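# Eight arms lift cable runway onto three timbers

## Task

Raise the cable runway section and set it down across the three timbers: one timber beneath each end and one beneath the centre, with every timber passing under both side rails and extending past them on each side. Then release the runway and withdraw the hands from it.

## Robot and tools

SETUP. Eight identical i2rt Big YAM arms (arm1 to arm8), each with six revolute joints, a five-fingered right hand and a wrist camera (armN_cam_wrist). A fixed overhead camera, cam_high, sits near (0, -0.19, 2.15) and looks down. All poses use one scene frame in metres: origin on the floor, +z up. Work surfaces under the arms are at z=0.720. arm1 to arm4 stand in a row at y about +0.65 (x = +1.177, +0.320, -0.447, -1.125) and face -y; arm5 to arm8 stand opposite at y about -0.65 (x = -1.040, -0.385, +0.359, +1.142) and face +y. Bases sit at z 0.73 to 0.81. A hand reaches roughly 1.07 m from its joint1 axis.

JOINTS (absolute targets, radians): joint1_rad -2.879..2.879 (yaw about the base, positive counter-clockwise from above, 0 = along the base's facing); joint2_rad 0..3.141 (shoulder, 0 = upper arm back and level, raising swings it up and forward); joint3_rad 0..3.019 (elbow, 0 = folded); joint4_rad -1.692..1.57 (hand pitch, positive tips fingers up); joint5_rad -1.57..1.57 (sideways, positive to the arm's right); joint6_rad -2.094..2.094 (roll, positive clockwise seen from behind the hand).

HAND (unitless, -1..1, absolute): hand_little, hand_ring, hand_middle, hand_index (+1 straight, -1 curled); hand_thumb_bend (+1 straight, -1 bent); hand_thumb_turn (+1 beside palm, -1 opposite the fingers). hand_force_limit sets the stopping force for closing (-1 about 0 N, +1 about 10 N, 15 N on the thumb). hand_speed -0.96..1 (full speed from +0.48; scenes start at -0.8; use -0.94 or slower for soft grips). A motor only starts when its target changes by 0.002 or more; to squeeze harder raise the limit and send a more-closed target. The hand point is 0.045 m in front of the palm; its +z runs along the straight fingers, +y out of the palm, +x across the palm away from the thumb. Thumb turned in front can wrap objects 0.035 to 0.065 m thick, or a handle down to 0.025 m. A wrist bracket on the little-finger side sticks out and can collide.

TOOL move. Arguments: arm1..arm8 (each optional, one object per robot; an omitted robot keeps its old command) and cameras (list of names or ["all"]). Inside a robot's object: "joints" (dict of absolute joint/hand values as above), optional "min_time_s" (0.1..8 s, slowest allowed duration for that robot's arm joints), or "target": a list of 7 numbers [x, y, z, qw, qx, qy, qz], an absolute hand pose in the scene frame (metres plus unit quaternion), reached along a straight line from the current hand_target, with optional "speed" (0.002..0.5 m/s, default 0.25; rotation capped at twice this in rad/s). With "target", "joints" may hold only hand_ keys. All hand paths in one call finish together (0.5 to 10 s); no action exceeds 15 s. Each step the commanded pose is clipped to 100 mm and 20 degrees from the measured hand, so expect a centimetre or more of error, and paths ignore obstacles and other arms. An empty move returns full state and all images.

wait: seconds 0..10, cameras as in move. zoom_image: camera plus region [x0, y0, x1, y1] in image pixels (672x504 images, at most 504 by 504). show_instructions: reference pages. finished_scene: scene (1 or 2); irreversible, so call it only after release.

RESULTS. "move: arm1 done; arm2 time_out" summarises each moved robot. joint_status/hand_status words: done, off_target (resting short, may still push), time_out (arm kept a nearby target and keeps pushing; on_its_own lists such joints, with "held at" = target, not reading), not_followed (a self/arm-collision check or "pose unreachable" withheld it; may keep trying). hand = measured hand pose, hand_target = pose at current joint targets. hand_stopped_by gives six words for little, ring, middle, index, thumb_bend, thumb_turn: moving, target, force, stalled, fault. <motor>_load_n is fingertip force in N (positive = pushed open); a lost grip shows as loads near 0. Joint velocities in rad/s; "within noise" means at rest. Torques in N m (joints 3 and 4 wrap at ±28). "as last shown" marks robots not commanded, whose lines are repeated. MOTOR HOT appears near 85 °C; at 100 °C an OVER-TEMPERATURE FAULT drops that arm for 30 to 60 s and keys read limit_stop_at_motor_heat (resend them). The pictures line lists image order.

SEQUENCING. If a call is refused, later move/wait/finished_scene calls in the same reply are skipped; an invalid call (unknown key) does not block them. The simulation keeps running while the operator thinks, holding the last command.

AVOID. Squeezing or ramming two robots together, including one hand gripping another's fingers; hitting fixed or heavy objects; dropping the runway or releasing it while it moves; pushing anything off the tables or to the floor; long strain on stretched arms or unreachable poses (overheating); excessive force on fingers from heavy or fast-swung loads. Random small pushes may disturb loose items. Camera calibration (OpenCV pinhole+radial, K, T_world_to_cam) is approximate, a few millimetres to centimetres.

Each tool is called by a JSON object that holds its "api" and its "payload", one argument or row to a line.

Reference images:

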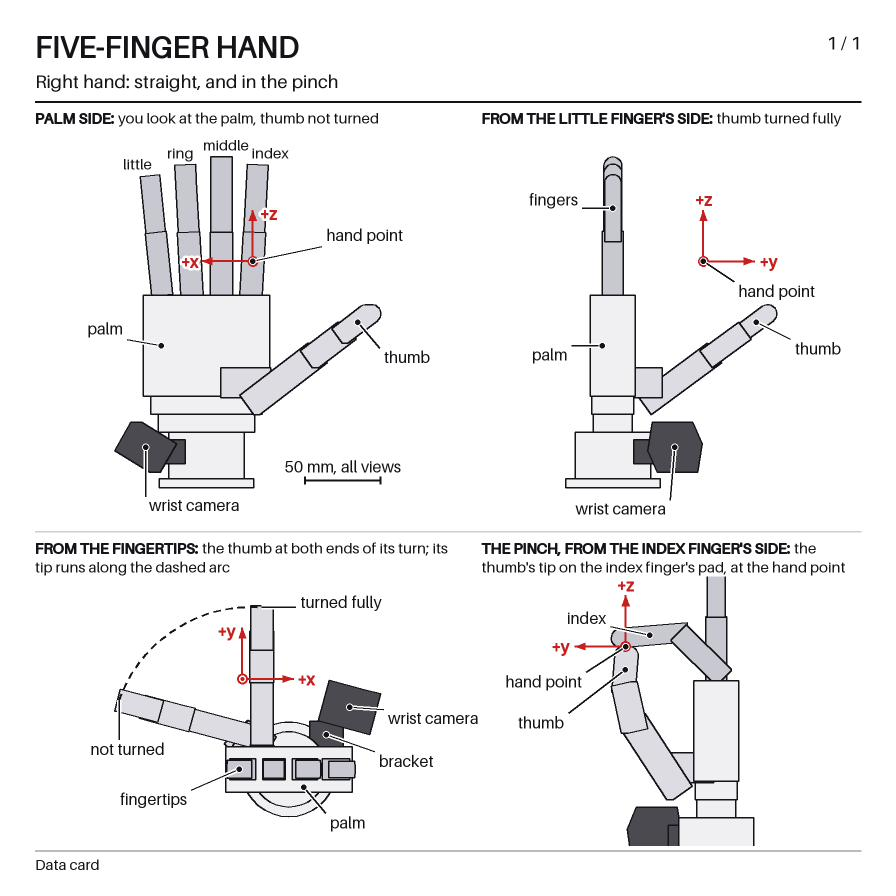

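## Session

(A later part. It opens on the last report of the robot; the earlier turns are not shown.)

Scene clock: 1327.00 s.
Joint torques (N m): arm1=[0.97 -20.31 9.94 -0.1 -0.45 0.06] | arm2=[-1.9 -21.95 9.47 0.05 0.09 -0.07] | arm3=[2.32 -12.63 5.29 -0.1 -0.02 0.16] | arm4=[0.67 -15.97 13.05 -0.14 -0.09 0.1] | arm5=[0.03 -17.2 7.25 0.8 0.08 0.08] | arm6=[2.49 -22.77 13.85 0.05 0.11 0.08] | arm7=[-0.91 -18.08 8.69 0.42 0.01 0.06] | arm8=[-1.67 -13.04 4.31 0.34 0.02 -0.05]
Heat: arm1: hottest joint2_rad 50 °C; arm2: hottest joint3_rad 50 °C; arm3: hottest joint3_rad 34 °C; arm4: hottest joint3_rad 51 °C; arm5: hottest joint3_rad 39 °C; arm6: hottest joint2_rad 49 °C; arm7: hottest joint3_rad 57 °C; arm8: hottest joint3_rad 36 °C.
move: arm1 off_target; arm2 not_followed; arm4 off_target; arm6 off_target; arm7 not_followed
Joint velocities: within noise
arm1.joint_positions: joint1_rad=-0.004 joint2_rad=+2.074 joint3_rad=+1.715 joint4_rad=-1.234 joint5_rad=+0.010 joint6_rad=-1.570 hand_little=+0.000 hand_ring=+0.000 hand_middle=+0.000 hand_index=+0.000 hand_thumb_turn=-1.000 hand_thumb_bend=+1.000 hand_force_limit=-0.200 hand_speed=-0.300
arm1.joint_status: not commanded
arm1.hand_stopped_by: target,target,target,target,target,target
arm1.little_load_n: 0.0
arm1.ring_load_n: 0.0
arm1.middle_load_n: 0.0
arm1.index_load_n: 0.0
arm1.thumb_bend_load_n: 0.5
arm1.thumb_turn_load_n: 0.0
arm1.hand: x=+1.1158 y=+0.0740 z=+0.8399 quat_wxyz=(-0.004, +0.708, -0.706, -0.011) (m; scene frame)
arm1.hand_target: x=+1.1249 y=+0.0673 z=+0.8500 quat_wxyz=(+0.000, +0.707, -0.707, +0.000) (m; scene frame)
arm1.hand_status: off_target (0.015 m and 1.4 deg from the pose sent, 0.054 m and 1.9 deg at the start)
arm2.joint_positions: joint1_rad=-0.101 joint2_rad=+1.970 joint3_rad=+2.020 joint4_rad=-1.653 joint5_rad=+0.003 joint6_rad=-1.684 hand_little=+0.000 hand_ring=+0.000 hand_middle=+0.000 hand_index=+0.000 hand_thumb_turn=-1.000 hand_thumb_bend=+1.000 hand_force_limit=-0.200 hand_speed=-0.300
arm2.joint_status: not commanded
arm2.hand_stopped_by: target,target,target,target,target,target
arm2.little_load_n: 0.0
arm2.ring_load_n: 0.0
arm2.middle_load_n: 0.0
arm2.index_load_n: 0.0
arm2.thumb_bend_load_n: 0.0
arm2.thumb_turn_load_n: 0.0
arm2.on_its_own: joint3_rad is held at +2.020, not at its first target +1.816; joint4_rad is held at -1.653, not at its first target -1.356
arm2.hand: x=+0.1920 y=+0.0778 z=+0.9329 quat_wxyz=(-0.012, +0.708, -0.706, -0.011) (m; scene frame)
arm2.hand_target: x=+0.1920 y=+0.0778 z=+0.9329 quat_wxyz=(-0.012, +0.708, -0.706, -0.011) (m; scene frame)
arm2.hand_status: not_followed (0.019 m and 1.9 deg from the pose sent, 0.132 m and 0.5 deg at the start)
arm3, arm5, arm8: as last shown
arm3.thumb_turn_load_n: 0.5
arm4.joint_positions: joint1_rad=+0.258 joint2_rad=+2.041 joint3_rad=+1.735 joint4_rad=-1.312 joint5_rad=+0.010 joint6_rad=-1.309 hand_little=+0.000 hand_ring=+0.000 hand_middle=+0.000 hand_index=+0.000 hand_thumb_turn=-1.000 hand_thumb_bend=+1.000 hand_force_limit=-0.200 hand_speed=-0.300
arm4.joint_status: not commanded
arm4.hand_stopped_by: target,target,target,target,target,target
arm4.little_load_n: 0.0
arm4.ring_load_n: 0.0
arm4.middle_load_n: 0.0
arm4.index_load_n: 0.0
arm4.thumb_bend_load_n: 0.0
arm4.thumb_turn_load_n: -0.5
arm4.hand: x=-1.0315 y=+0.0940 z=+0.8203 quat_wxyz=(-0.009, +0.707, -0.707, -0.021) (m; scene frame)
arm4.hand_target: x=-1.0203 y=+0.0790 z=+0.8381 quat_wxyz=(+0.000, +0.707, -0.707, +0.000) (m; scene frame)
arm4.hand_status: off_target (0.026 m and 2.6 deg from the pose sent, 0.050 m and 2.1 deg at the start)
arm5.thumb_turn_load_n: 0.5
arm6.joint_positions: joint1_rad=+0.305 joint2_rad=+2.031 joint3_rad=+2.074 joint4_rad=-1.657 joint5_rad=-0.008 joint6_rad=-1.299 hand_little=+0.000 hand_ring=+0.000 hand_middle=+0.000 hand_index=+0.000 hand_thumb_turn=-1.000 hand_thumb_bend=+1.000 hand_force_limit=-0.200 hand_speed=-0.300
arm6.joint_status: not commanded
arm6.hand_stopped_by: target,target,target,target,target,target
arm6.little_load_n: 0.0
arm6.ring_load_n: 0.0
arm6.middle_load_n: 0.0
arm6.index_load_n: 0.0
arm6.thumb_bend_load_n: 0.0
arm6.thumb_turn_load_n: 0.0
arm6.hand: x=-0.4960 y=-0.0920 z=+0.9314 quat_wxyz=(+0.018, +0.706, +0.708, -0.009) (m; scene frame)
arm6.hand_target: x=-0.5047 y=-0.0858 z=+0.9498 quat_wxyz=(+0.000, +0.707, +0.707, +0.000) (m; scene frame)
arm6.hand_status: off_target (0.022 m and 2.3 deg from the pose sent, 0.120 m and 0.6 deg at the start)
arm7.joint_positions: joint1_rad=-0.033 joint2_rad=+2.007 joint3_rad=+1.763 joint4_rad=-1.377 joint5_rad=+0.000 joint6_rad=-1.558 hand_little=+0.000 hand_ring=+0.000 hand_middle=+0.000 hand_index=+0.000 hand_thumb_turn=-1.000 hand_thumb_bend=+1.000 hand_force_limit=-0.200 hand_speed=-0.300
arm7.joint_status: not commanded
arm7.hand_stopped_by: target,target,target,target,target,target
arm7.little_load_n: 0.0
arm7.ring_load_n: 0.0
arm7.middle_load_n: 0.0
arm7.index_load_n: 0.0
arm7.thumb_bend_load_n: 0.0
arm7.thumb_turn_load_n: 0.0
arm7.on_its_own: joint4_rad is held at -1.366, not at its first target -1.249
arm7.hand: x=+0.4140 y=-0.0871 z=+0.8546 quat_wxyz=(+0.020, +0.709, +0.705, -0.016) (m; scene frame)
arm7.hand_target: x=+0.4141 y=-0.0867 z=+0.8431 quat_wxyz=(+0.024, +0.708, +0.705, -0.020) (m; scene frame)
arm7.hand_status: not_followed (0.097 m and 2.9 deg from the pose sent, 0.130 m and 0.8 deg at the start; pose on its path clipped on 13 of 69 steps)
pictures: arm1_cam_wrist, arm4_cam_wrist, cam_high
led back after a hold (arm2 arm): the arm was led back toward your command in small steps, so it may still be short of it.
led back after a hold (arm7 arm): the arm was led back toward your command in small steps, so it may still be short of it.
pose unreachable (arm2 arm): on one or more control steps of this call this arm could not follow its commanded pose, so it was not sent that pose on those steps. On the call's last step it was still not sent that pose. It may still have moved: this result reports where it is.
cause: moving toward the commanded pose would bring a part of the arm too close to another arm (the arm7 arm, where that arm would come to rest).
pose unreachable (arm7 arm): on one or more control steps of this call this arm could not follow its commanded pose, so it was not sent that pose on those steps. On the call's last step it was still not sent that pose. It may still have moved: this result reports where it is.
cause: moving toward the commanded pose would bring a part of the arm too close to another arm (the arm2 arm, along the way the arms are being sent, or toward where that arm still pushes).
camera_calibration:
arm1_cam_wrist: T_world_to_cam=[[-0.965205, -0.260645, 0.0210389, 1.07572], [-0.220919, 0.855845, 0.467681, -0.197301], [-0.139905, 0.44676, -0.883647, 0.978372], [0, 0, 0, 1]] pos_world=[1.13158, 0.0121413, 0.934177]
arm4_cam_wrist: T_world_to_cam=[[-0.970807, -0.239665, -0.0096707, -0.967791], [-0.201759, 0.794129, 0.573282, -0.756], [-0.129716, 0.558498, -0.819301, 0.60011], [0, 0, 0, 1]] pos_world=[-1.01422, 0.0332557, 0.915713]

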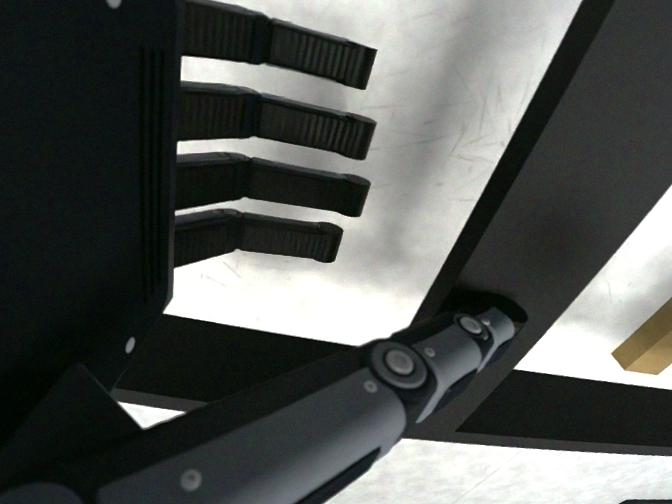

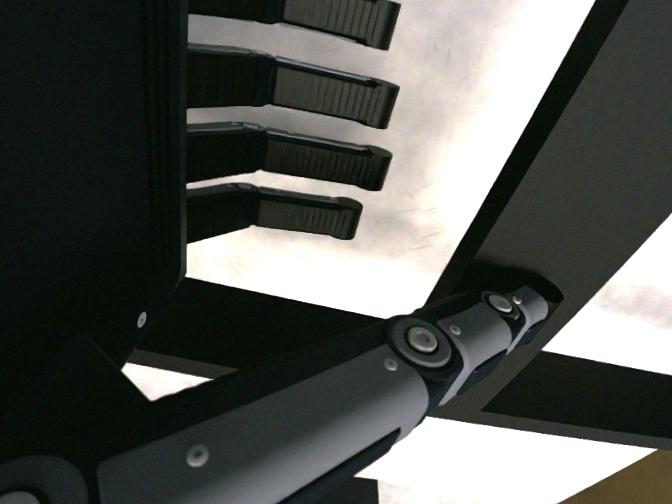

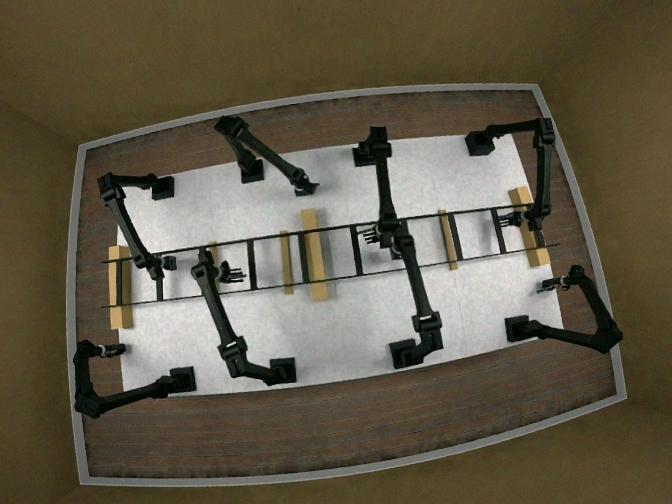

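{"api": "move", "payload": {
  "arm2": {"target": [0.22, 0.30, 1.10, 0, 0.7071, -0.7071, 0], "speed": 0.2},
  "arm1": {"target": [1.125, 0.12, 1.0, 0, 0.7071, -0.7071, 0], "speed": 0.2},
  "arm4": {"target": [-1.02, 0.12, 1.0, 0, 0.7071, -0.7071, 0], "speed": 0.2},
  "arm6": {"target": [-0.50, -0.3, 1.1, 0, 0.7071, 0.7071, 0], "speed": 0.2}
}}

{"api": "move", "payload": {
  "arm7": {"target": [0.40, -0.3, 1.05, 0, 0.7071, 0.7071, 0], "speed": 0.2},
  "arm1": {"target": [1.125, 0.32, 1.1, 0, 0.7071, -0.7071, 0], "speed": 0.2},
  "arm4": {"target": [-1.06, 0.32, 1.1, 0, 0.7071, -0.7071, 0], "speed": 0.2},
  "arm5": {"target": [-1.45, -0.50, 1.0, 0, 1, 0, 0], "speed": 0.2},
  "arm3": {"target": [-0.12, 0.50, 1.0, 0, 0, 1, 0], "speed": 0.2},
  "arm8": {"target": [1.35, -0.5, 1.0, 0, 1, 0, 0], "speed": 0.2},
  "cameras": ["all"]
}}

Scene clock: 1349.30 s.
Joint torques (N m): arm1=[0.85 -18.73 13.01 -0.47 -0.13 0.03] | arm2=[-1.26 -6.89 9.16 0.18 0.25 0.03] | arm3=[2.2 -12.98 5.29 -0.14 -0.03 0.15] | arm4=[1.03 -15.97 13.72 -0.18 -0.02 0.1] | arm5=[-0.09 -17.14 7.27 0.81 0.07 0.08] | arm6=[2.49 -10.52 8.62 0.51 0.3 0.07] | arm7=[-1.03 -18.55 8.75 0.36 0.03 0.05] | arm8=[-1.96 -13.1 4.27 0.36 0.04 -0.04]
Heat: arm1: hottest joint2_rad 50 °C; arm2: hottest joint3_rad 48 °C; arm3: hottest joint3_rad 33 °C; arm4: hottest joint3_rad 50 °C; arm5: hottest joint3_rad 39 °C; arm6: hottest joint3_rad 50 °C; arm7: hottest joint3_rad 55 °C; arm8: hottest joint3_rad 35 °C.
move: arm1 off_target; arm2 off_target; arm4 off_target; arm6 off_target
Joint velocities: within noise
arm1.joint_positions: joint1_rad=+0.000 joint2_rad=+1.853 joint3_rad=+1.738 joint4_rad=-1.505 joint5_rad=+0.000 joint6_rad=-1.568 hand_little=+0.000 hand_ring=+0.000 hand_middle=+0.000 hand_index=+0.000 hand_thumb_turn=-1.000 hand_thumb_bend=+1.000 hand_force_limit=-0.200 hand_speed=-0.300
arm1.joint_status: not commanded
arm1.hand_stopped_by: target,target,target,target,target,target
arm1.little_load_n: 0.0
arm1.ring_load_n: 0.0
arm1.middle_load_n: 0.0
arm1.index_load_n: 0.5
arm1.thumb_bend_load_n: 0.0
arm1.thumb_turn_load_n: 0.0
arm1.hand: x=+1.1195 y=+0.1309 z=+0.9764 quat_wxyz=(-0.016, +0.708, -0.706, -0.018) (m; scene frame)
arm1.hand_target: x=+1.1249 y=+0.1210 z=+1.0000 quat_wxyz=(+0.000, +0.707, -0.707, +0.000) (m; scene frame)
arm1.hand_status: off_target (0.027 m and 2.8 deg from the pose sent, 0.167 m and 1.4 deg at the start)
arm2.joint_positions: joint1_rad=-0.084 joint2_rad=+1.226 joint3_rad=+1.576 joint4_rad=-1.677 joint5_rad=+0.035 joint6_rad=-1.671 hand_little=+0.000 hand_ring=+0.000 hand_middle=+0.000 hand_index=+0.000 hand_thumb_turn=-1.000 hand_thumb_bend=+1.000 hand_force_limit=-0.200 hand_speed=-0.300
arm2.joint_status: not commanded
arm2.hand_stopped_by: target,target,target,target,target,target
arm2.little_load_n: 0.5
arm2.ring_load_n: 0.0
arm2.middle_load_n: 0.0
arm2.index_load_n: 0.0
arm2.thumb_bend_load_n: 0.0
arm2.thumb_turn_load_n: 0.0
arm2.hand: x=+0.2169 y=+0.2990 z=+1.1044 quat_wxyz=(+0.104, +0.702, -0.701, +0.064) (m; scene frame)
arm2.hand_target: x=+0.2199 y=+0.2999 z=+1.0993 quat_wxyz=(+0.095, +0.704, -0.702, +0.055) (m; scene frame)
arm2.hand_status: off_target (0.006 m and 14.0 deg from the pose sent, 0.279 m and 1.9 deg at the start; a joint's target at an end of its range on 52 of 68 steps)
arm3, arm5, arm7, arm8: as last shown
arm3.thumb_turn_load_n: 0.0
arm4.joint_positions: joint1_rad=+0.273 joint2_rad=+1.899 joint3_rad=+1.916 joint4_rad=-1.653 joint5_rad=+0.008 joint6_rad=-1.287 hand_little=+0.000 hand_ring=+0.000 hand_middle=+0.000 hand_index=+0.000 hand_thumb_turn=-1.000 hand_thumb_bend=+1.000 hand_force_limit=-0.200 hand_speed=-0.300
arm4.joint_status: not commanded
arm4.hand_stopped_by: target,target,target,target,target,target
arm4.little_load_n: 0.0
arm4.ring_load_n: 0.0
arm4.middle_load_n: 0.0
arm4.index_load_n: 0.0
arm4.thumb_bend_load_n: 0.0
arm4.thumb_turn_load_n: 0.0
arm4.hand: x=-1.0322 y=+0.1286 z=+0.9725 quat_wxyz=(-0.014, +0.704, -0.709, -0.028) (m; scene frame)
arm4.hand_target: x=-1.0206 y=+0.1214 z=+0.9999 quat_wxyz=(+0.000, +0.707, -0.707, +0.000) (m; scene frame)
arm4.hand_status: off_target (0.031 m and 3.7 deg from the pose sent, 0.182 m and 2.6 deg at the start)
arm5.thumb_turn_load_n: 0.0
arm6.joint_positions: joint1_rad=+0.445 joint2_rad=+1.364 joint3_rad=+1.687 joint4_rad=-1.687 joint5_rad=+0.012 joint6_rad=-1.166 hand_little=+0.000 hand_ring=+0.000 hand_middle=+0.000 hand_index=+0.000 hand_thumb_turn=-1.000 hand_thumb_bend=+1.000 hand_force_limit=-0.200 hand_speed=-0.300
arm6.joint_status: not commanded
arm6.hand_stopped_by: target,target,target,target,target,target
arm6.little_load_n: 0.0
arm6.ring_load_n: 0.0
arm6.middle_load_n: 0.0
arm6.index_load_n: 0.5
arm6.thumb_bend_load_n: 0.0
arm6.thumb_turn_load_n: 0.0
arm6.hand: x=-0.4978 y=-0.2963 z=+1.1045 quat_wxyz=(-0.092, +0.700, +0.707, +0.048) (m; scene frame)
arm6.hand_target: x=-0.4999 y=-0.2999 z=+1.0992 quat_wxyz=(-0.081, +0.703, +0.706, +0.043) (m; scene frame)
arm6.hand_status: off_target (0.006 m and 12.0 deg from the pose sent, 0.268 m and 2.3 deg at the start; a joint's target at an end of its range on 52 of 68 steps)
arm7.ring_load_n: 0.5
arm7.on_its_own: joint4_rad is held at -1.366, not at its first target -1.249
arm8.thumb_bend_load_n: -0.5
pictures: none

Scene clock: 1351.67 s.
Joint torques (N m): arm1=[0.73 -9.99 9.46 -0.29 -0.04 0.04] | arm2=[-1.26 -6.83 9.14 0.18 0.25 0.01] | arm3=[1.85 -8.23 11.04 -0.73 -0.07 0.18] | arm4=[0.79 -7.36 9.51 0.28 0.25 0.08] | arm5=[0.38 -12.34 12.48 -0.02 0.08 0.1] | arm6=[2.55 -10.4 8.66 0.58 0.27 0.07] | arm7=[0.21 -8.35 8.36 -0.25 -0.09 0.12] | arm8=[-1.73 -8.7 10.3 -0.54 0.08 -0.04]
Heat: arm1: hottest joint2_rad 50 °C; arm2: hottest joint3_rad 48 °C; arm3: hottest joint3_rad 34 °C; arm4: hottest joint3_rad 49 °C; arm5: hottest joint3_rad 39 °C; arm6: hottest joint3_rad 50 °C; arm7: hottest joint3_rad 55 °C; arm8: hottest joint3_rad 36 °C.
move: arm1 done; arm3 off_target; arm4 off_target; arm5 off_target; arm7 done; arm8 off_target
Joint velocities: within noise
arm1.joint_positions: joint1_rad=+0.008 joint2_rad=+1.314 joint3_rad=+1.415 joint4_rad=-1.664 joint5_rad=+0.000 joint6_rad=-1.559 hand_little=+0.000 hand_ring=+0.000 hand_middle=+0.000 hand_index=+0.000 hand_thumb_turn=-1.000 hand_thumb_bend=+1.000 hand_force_limit=-0.200 hand_speed=-0.300
arm1.joint_status: not commanded
arm1.hand_stopped_by: target,target,target,target,target,target
arm1.little_load_n: 0.0
arm1.ring_load_n: 0.0
arm1.middle_load_n: 0.0
arm1.index_load_n: 0.0
arm1.thumb_bend_load_n: 0.0
arm1.thumb_turn_load_n: 0.0
arm1.hand: x=+1.1218 y=+0.3165 z=+1.0951 quat_wxyz=(+0.003, +0.708, -0.706, +0.003) (m; scene frame)
arm1.hand_target: x=+1.1249 y=+0.3199 z=+1.0996 quat_wxyz=(+0.004, +0.707, -0.707, +0.003) (m; scene frame)
arm1.hand_status: done (0.007 m and 0.5 deg from the pose sent, 0.226 m and 2.8 deg at the start; a joint's target at an end of its range on 25 of 71 steps)
arm2, arm6: as last shown
arm2.joint_positions: joint1_rad=-0.084 joint2_rad=+1.226 joint3_rad=+1.576 joint4_rad=-1.677 joint5_rad=+0.035 joint6_rad=-1.670 hand_little=+0.000 hand_ring=+0.000 hand_middle=+0.000 hand_index=+0.000 hand_thumb_turn=-1.000 hand_thumb_bend=+1.000 hand_force_limit=-0.200 hand_speed=-0.300
arm2.little_load_n: 0.0
arm2.hand: x=+0.2169 y=+0.2991 z=+1.1044 quat_wxyz=(+0.104, +0.702, -0.701, +0.064) (m; scene frame)
arm3.joint_positions: joint1_rad=+0.926 joint2_rad=+1.293 joint3_rad=+1.238 joint4_rad=-1.573 joint5_rad=+0.003 joint6_rad=+0.944 hand_little=-1.000 hand_ring=-1.000 hand_middle=-1.000 hand_index=-1.000 hand_thumb_turn=+1.000 hand_thumb_bend=+1.000 hand_force_limit=+0.000 hand_speed=+0.000
arm3.joint_status: not commanded
arm3.hand_stopped_by: target,target,target,target,target,target
arm3.little_load_n: 0.0
arm3.ring_load_n: 0.0
arm3.middle_load_n: 0.0
arm3.index_load_n: 0.0
arm3.thumb_bend_load_n: 0.0
arm3.thumb_turn_load_n: 0.0
arm3.hand: x=-0.1348 y=+0.5040 z=+0.9775 quat_wxyz=(+0.022, +0.000, -1.000, -0.017) (m; scene frame)
arm3.hand_target: x=-0.1210 y=+0.5006 z=+1.0000 quat_wxyz=(-0.001, +0.000, -1.000, +0.000) (m; scene frame)
arm3.hand_status: off_target (0.027 m and 3.1 deg from the pose sent, 0.242 m and 1.1 deg at the start)
arm4.joint_positions: joint1_rad=+0.336 joint2_rad=+1.275 joint3_rad=+1.515 joint4_rad=-1.675 joint5_rad=+0.022 joint6_rad=-1.227 hand_little=+0.000 hand_ring=+0.000 hand_middle=+0.000 hand_index=+0.000 hand_thumb_turn=-1.000 hand_thumb_bend=+1.000 hand_force_limit=-0.200 hand_speed=-0.300
arm4.joint_status: not commanded
arm4.hand_stopped_by: target,target,target,target,target,target
arm4.little_load_n: 0.0
arm4.ring_load_n: 0.5
arm4.middle_load_n: 0.0
arm4.index_load_n: 0.0
arm4.thumb_bend_load_n: -0.5
arm4.thumb_turn_load_n: 0.0
arm4.hand: x=-1.0638 y=+0.3161 z=+1.0950 quat_wxyz=(+0.037, +0.703, -0.708, +0.059) (m; scene frame)
arm4.hand_target: x=-1.0601 y=+0.3198 z=+1.0990 quat_wxyz=(+0.040, +0.705, -0.705, +0.061) (m; scene frame)
arm4.hand_status: off_target (0.007 m and 8.0 deg from the pose sent, 0.232 m and 3.7 deg at the start; a joint's target at an end of its range on 52 of 71 steps)
arm5.joint_positions: joint1_rad=+1.032 joint2_rad=+1.462 joint3_rad=+1.414 joint4_rad=-1.563 joint5_rad=+0.003 joint6_rad=+1.071 hand_little=-1.000 hand_ring=-1.000 hand_middle=-1.000 hand_index=-1.000 hand_thumb_turn=+1.000 hand_thumb_bend=+1.000 hand_force_limit=+0.000 hand_speed=+0.000
arm5.joint_status: not commanded
arm5.hand_stopped_by: target,target,target,target,target,target
arm5.little_load_n: 0.0
arm5.ring_load_n: 0.0
arm5.middle_load_n: 0.0
arm5.index_load_n: 0.0
arm5.thumb_bend_load_n: 0.0
arm5.thumb_turn_load_n: 0.0
arm5.hand: x=-1.4391 y=-0.5003 z=+0.9772 quat_wxyz=(+0.014, +1.000, +0.000, +0.021) (m; scene frame)
arm5.hand_target: x=-1.4491 y=-0.5004 z=+1.0000 quat_wxyz=(+0.000, +1.000, +0.000, +0.000) (m; scene frame)
arm5.hand_status: off_target (0.025 m and 2.9 deg from the pose sent, 0.251 m and 2.5 deg at the start)
arm6.index_load_n: 0.0
arm7.joint_positions: joint1_rad=-0.008 joint2_rad=+1.346 joint3_rad=+1.461 joint4_rad=-1.652 joint5_rad=-0.001 joint6_rad=-1.533 hand_little=+0.000 hand_ring=+0.000 hand_middle=+0.000 hand_index=+0.000 hand_thumb_turn=-1.000 hand_thumb_bend=+1.000 hand_force_limit=-0.200 hand_speed=-0.300
arm7.joint_status: not commanded
arm7.hand_stopped_by: target,target,target,target,target,target
arm7.little_load_n: 0.0
arm7.ring_load_n: 0.0
arm7.middle_load_n: 0.0
arm7.index_load_n: 0.0
arm7.thumb_bend_load_n: 0.0
arm7.thumb_turn_load_n: 0.0
arm7.hand: x=+0.4051 y=-0.2958 z=+1.0576 quat_wxyz=(-0.010, +0.709, +0.705, +0.012) (m; scene frame)
arm7.hand_target: x=+0.4001 y=-0.3001 z=+1.0502 quat_wxyz=(+0.000, +0.707, +0.707, +0.000) (m; scene frame)
arm7.hand_status: done (0.010 m and 1.8 deg from the pose sent, 0.289 m and 2.9 deg at the start)
arm8.joint_positions: joint1_rad=-0.788 joint2_rad=+1.207 joint3_rad=+1.114 joint4_rad=-1.551 joint5_rad=+0.000 joint6_rad=-0.821 hand_little=-1.000 hand_ring=-1.000 hand_middle=-1.000 hand_index=-1.000 hand_thumb_turn=+1.000 hand_thumb_bend=+1.000 hand_force_limit=+0.000 hand_speed=+0.000
arm8.joint_status: not commanded
arm8.hand_stopped_by: target,target,target,target,target,target
arm8.little_load_n: 0.0
arm8.ring_load_n: 0.0
arm8.middle_load_n: 0.0
arm8.index_load_n: 0.0
arm8.thumb_bend_load_n: 0.0
arm8.thumb_turn_load_n: 0.0
arm8.hand: x=+1.3369 y=-0.5075 z=+0.9792 quat_wxyz=(+0.020, +1.000, -0.001, -0.021) (m; scene frame)
arm8.hand_target: x=+1.3491 y=-0.5007 z=+0.9997 quat_wxyz=(+0.000, +1.000, +0.000, +0.000) (m; scene frame)
arm8.hand_status: off_target (0.026 m and 3.3 deg from the pose sent, 0.239 m and 1.5 deg at the start)
pictures: arm1_cam_wrist, arm2_cam_wrist, arm3_cam_wrist, arm4_cam_wrist, arm5_cam_wrist, arm6_cam_wrist, arm7_cam_wrist, arm8_cam_wrist, cam_high
camera_calibration:
arm1_cam_wrist: T_world_to_cam=[[-0.965316, -0.260371, 0.0193023, 1.14123], [-0.225628, 0.869135, 0.44011, -0.491565], [-0.131368, 0.42049, -0.897736, 1.11052], [0, 0, 0, 1]] pos_world=[1.13662, 0.257417, 1.19126]
arm2_cam_wrist: T_world_to_cam=[[-0.956392, -0.259935, 0.133225, 0.135395], [-0.211847, 0.931311, 0.296278, -0.558016], [-0.201087, 0.255134, -0.945765, 1.12596], [0, 0, 0, 1]] pos_world=[0.237693, 0.267608, 1.21219]
arm3_cam_wrist: T_world_to_cam=[[-0.295625, 0.954736, -0.0329471, -0.486472], [0.835895, 0.275215, 0.474907, -0.48452], [0.462478, 0.112854, -0.879419, 0.979839], [0, 0, 0, 1]] pos_world=[-0.191959, 0.487221, 1.07576]
arm4_cam_wrist: T_world_to_cam=[[-0.971774, -0.235543, -0.0132165, -0.941759], [-0.219862, 0.883919, 0.412732, -0.968278], [-0.0855338, 0.403988, -0.910757, 0.892886], [0, 0, 0, 1]] pos_world=[-1.05169, 0.273339, 1.20039]
arm5_cam_wrist: T_world_to_cam=[[0.241133, -0.964379, 0.108761, -0.247101], [-0.84193, -0.152131, 0.517696, -1.8022], [-0.482709, -0.216403, -0.848623, 0.143177], [0, 0, 0, 1]] pos_world=[-1.38863, -0.481485, 1.08137]
arm6_cam_wrist: T_world_to_cam=[[0.960931, 0.275648, 0.0250955, 0.52888], [0.250945, -0.905876, 0.341198, -0.524557], [0.116784, -0.32157, -0.939656, 1.12038], [0, 0, 0, 1]] pos_world=[-0.507425, -0.260687, 1.21848]
arm7_cam_wrist: T_world_to_cam=[[0.96218, 0.270906, 0.028643, -0.343694], [0.227298, -0.856328, 0.463721, -0.834441], [0.150153, -0.439673, -0.885518, 0.861399], [0, 0, 0, 1]] pos_world=[0.391021, -0.242713, 1.15958]
arm8_cam_wrist: T_world_to_cam=[[0.284386, -0.958668, -0.00897711, -0.855827], [-0.791007, -0.23992, 0.562803, 0.381608], [-0.541694, -0.152952, -0.826543, 1.57458], [0, 0, 0, 1]] pos_world=[1.39818, -0.488062, 1.07901]

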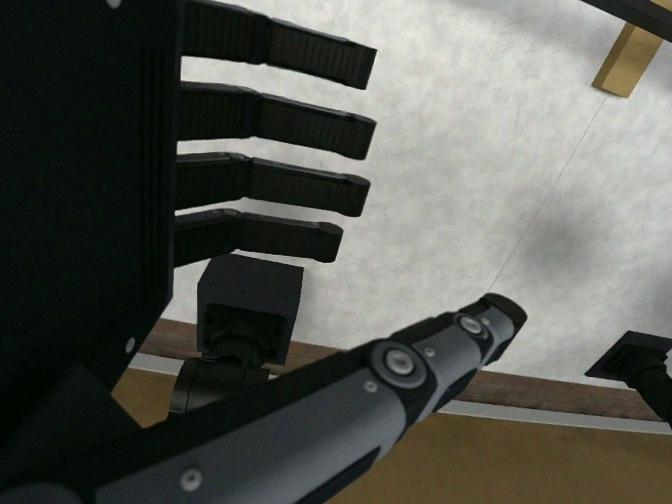

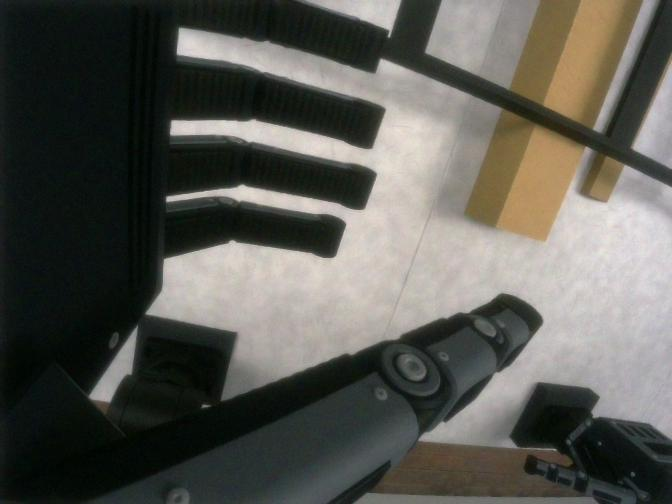

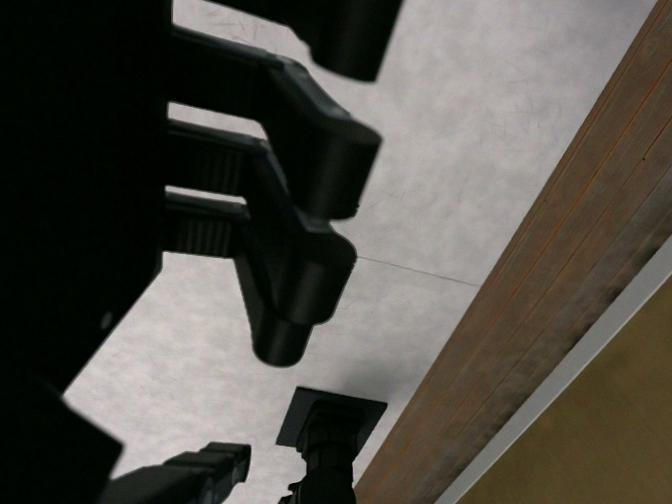

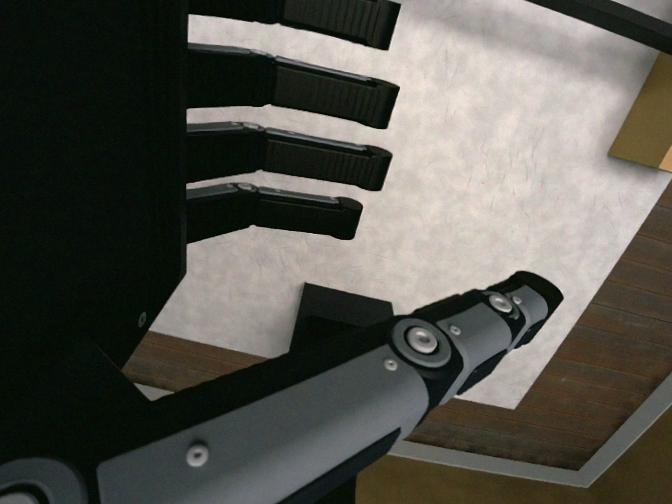

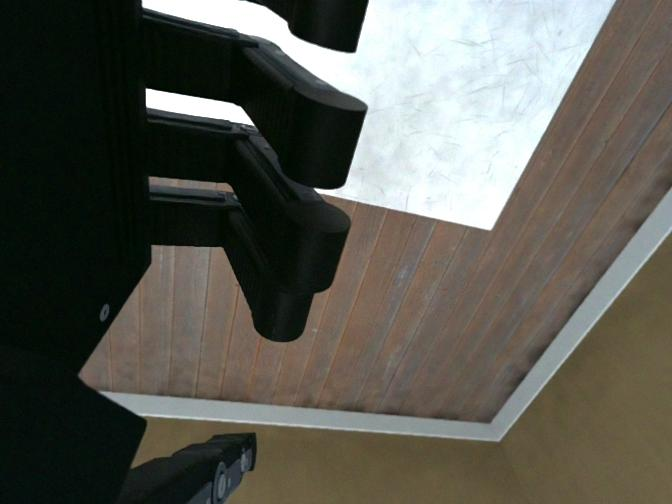

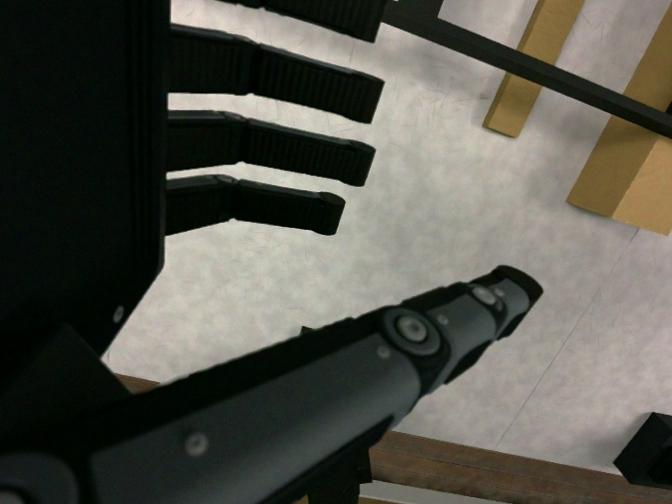

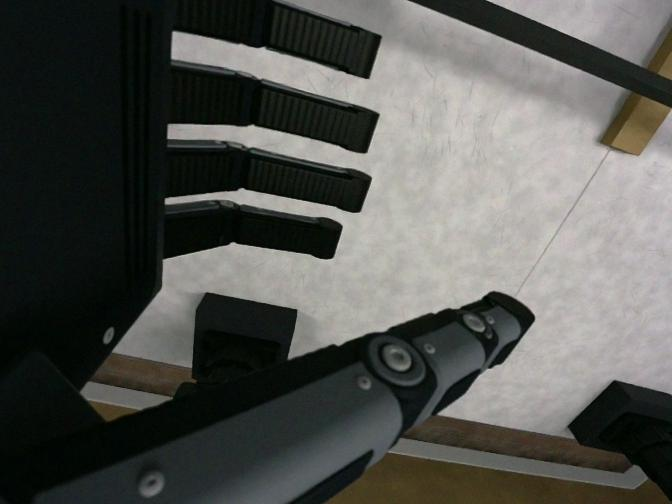

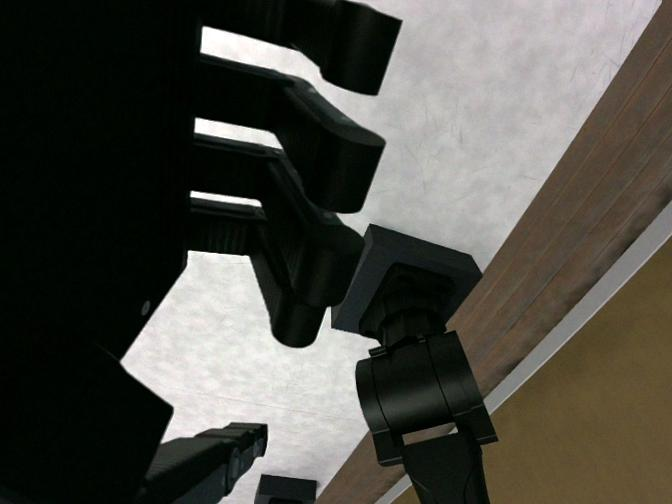

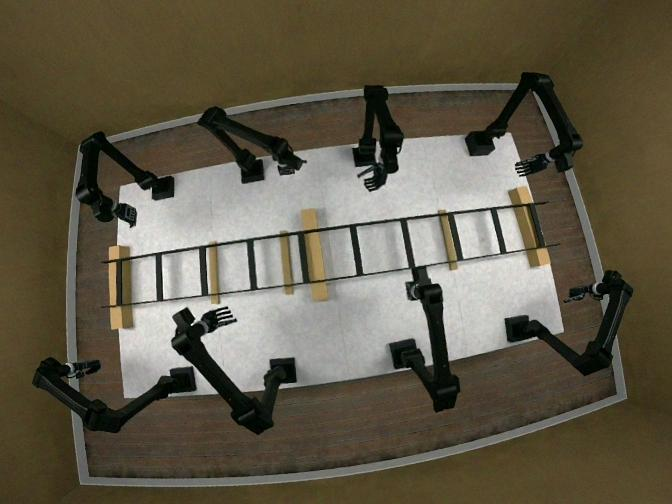

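{"api": "finished_scene", "payload": {
  "scene": 1
}}

The scene is finished: the task was done.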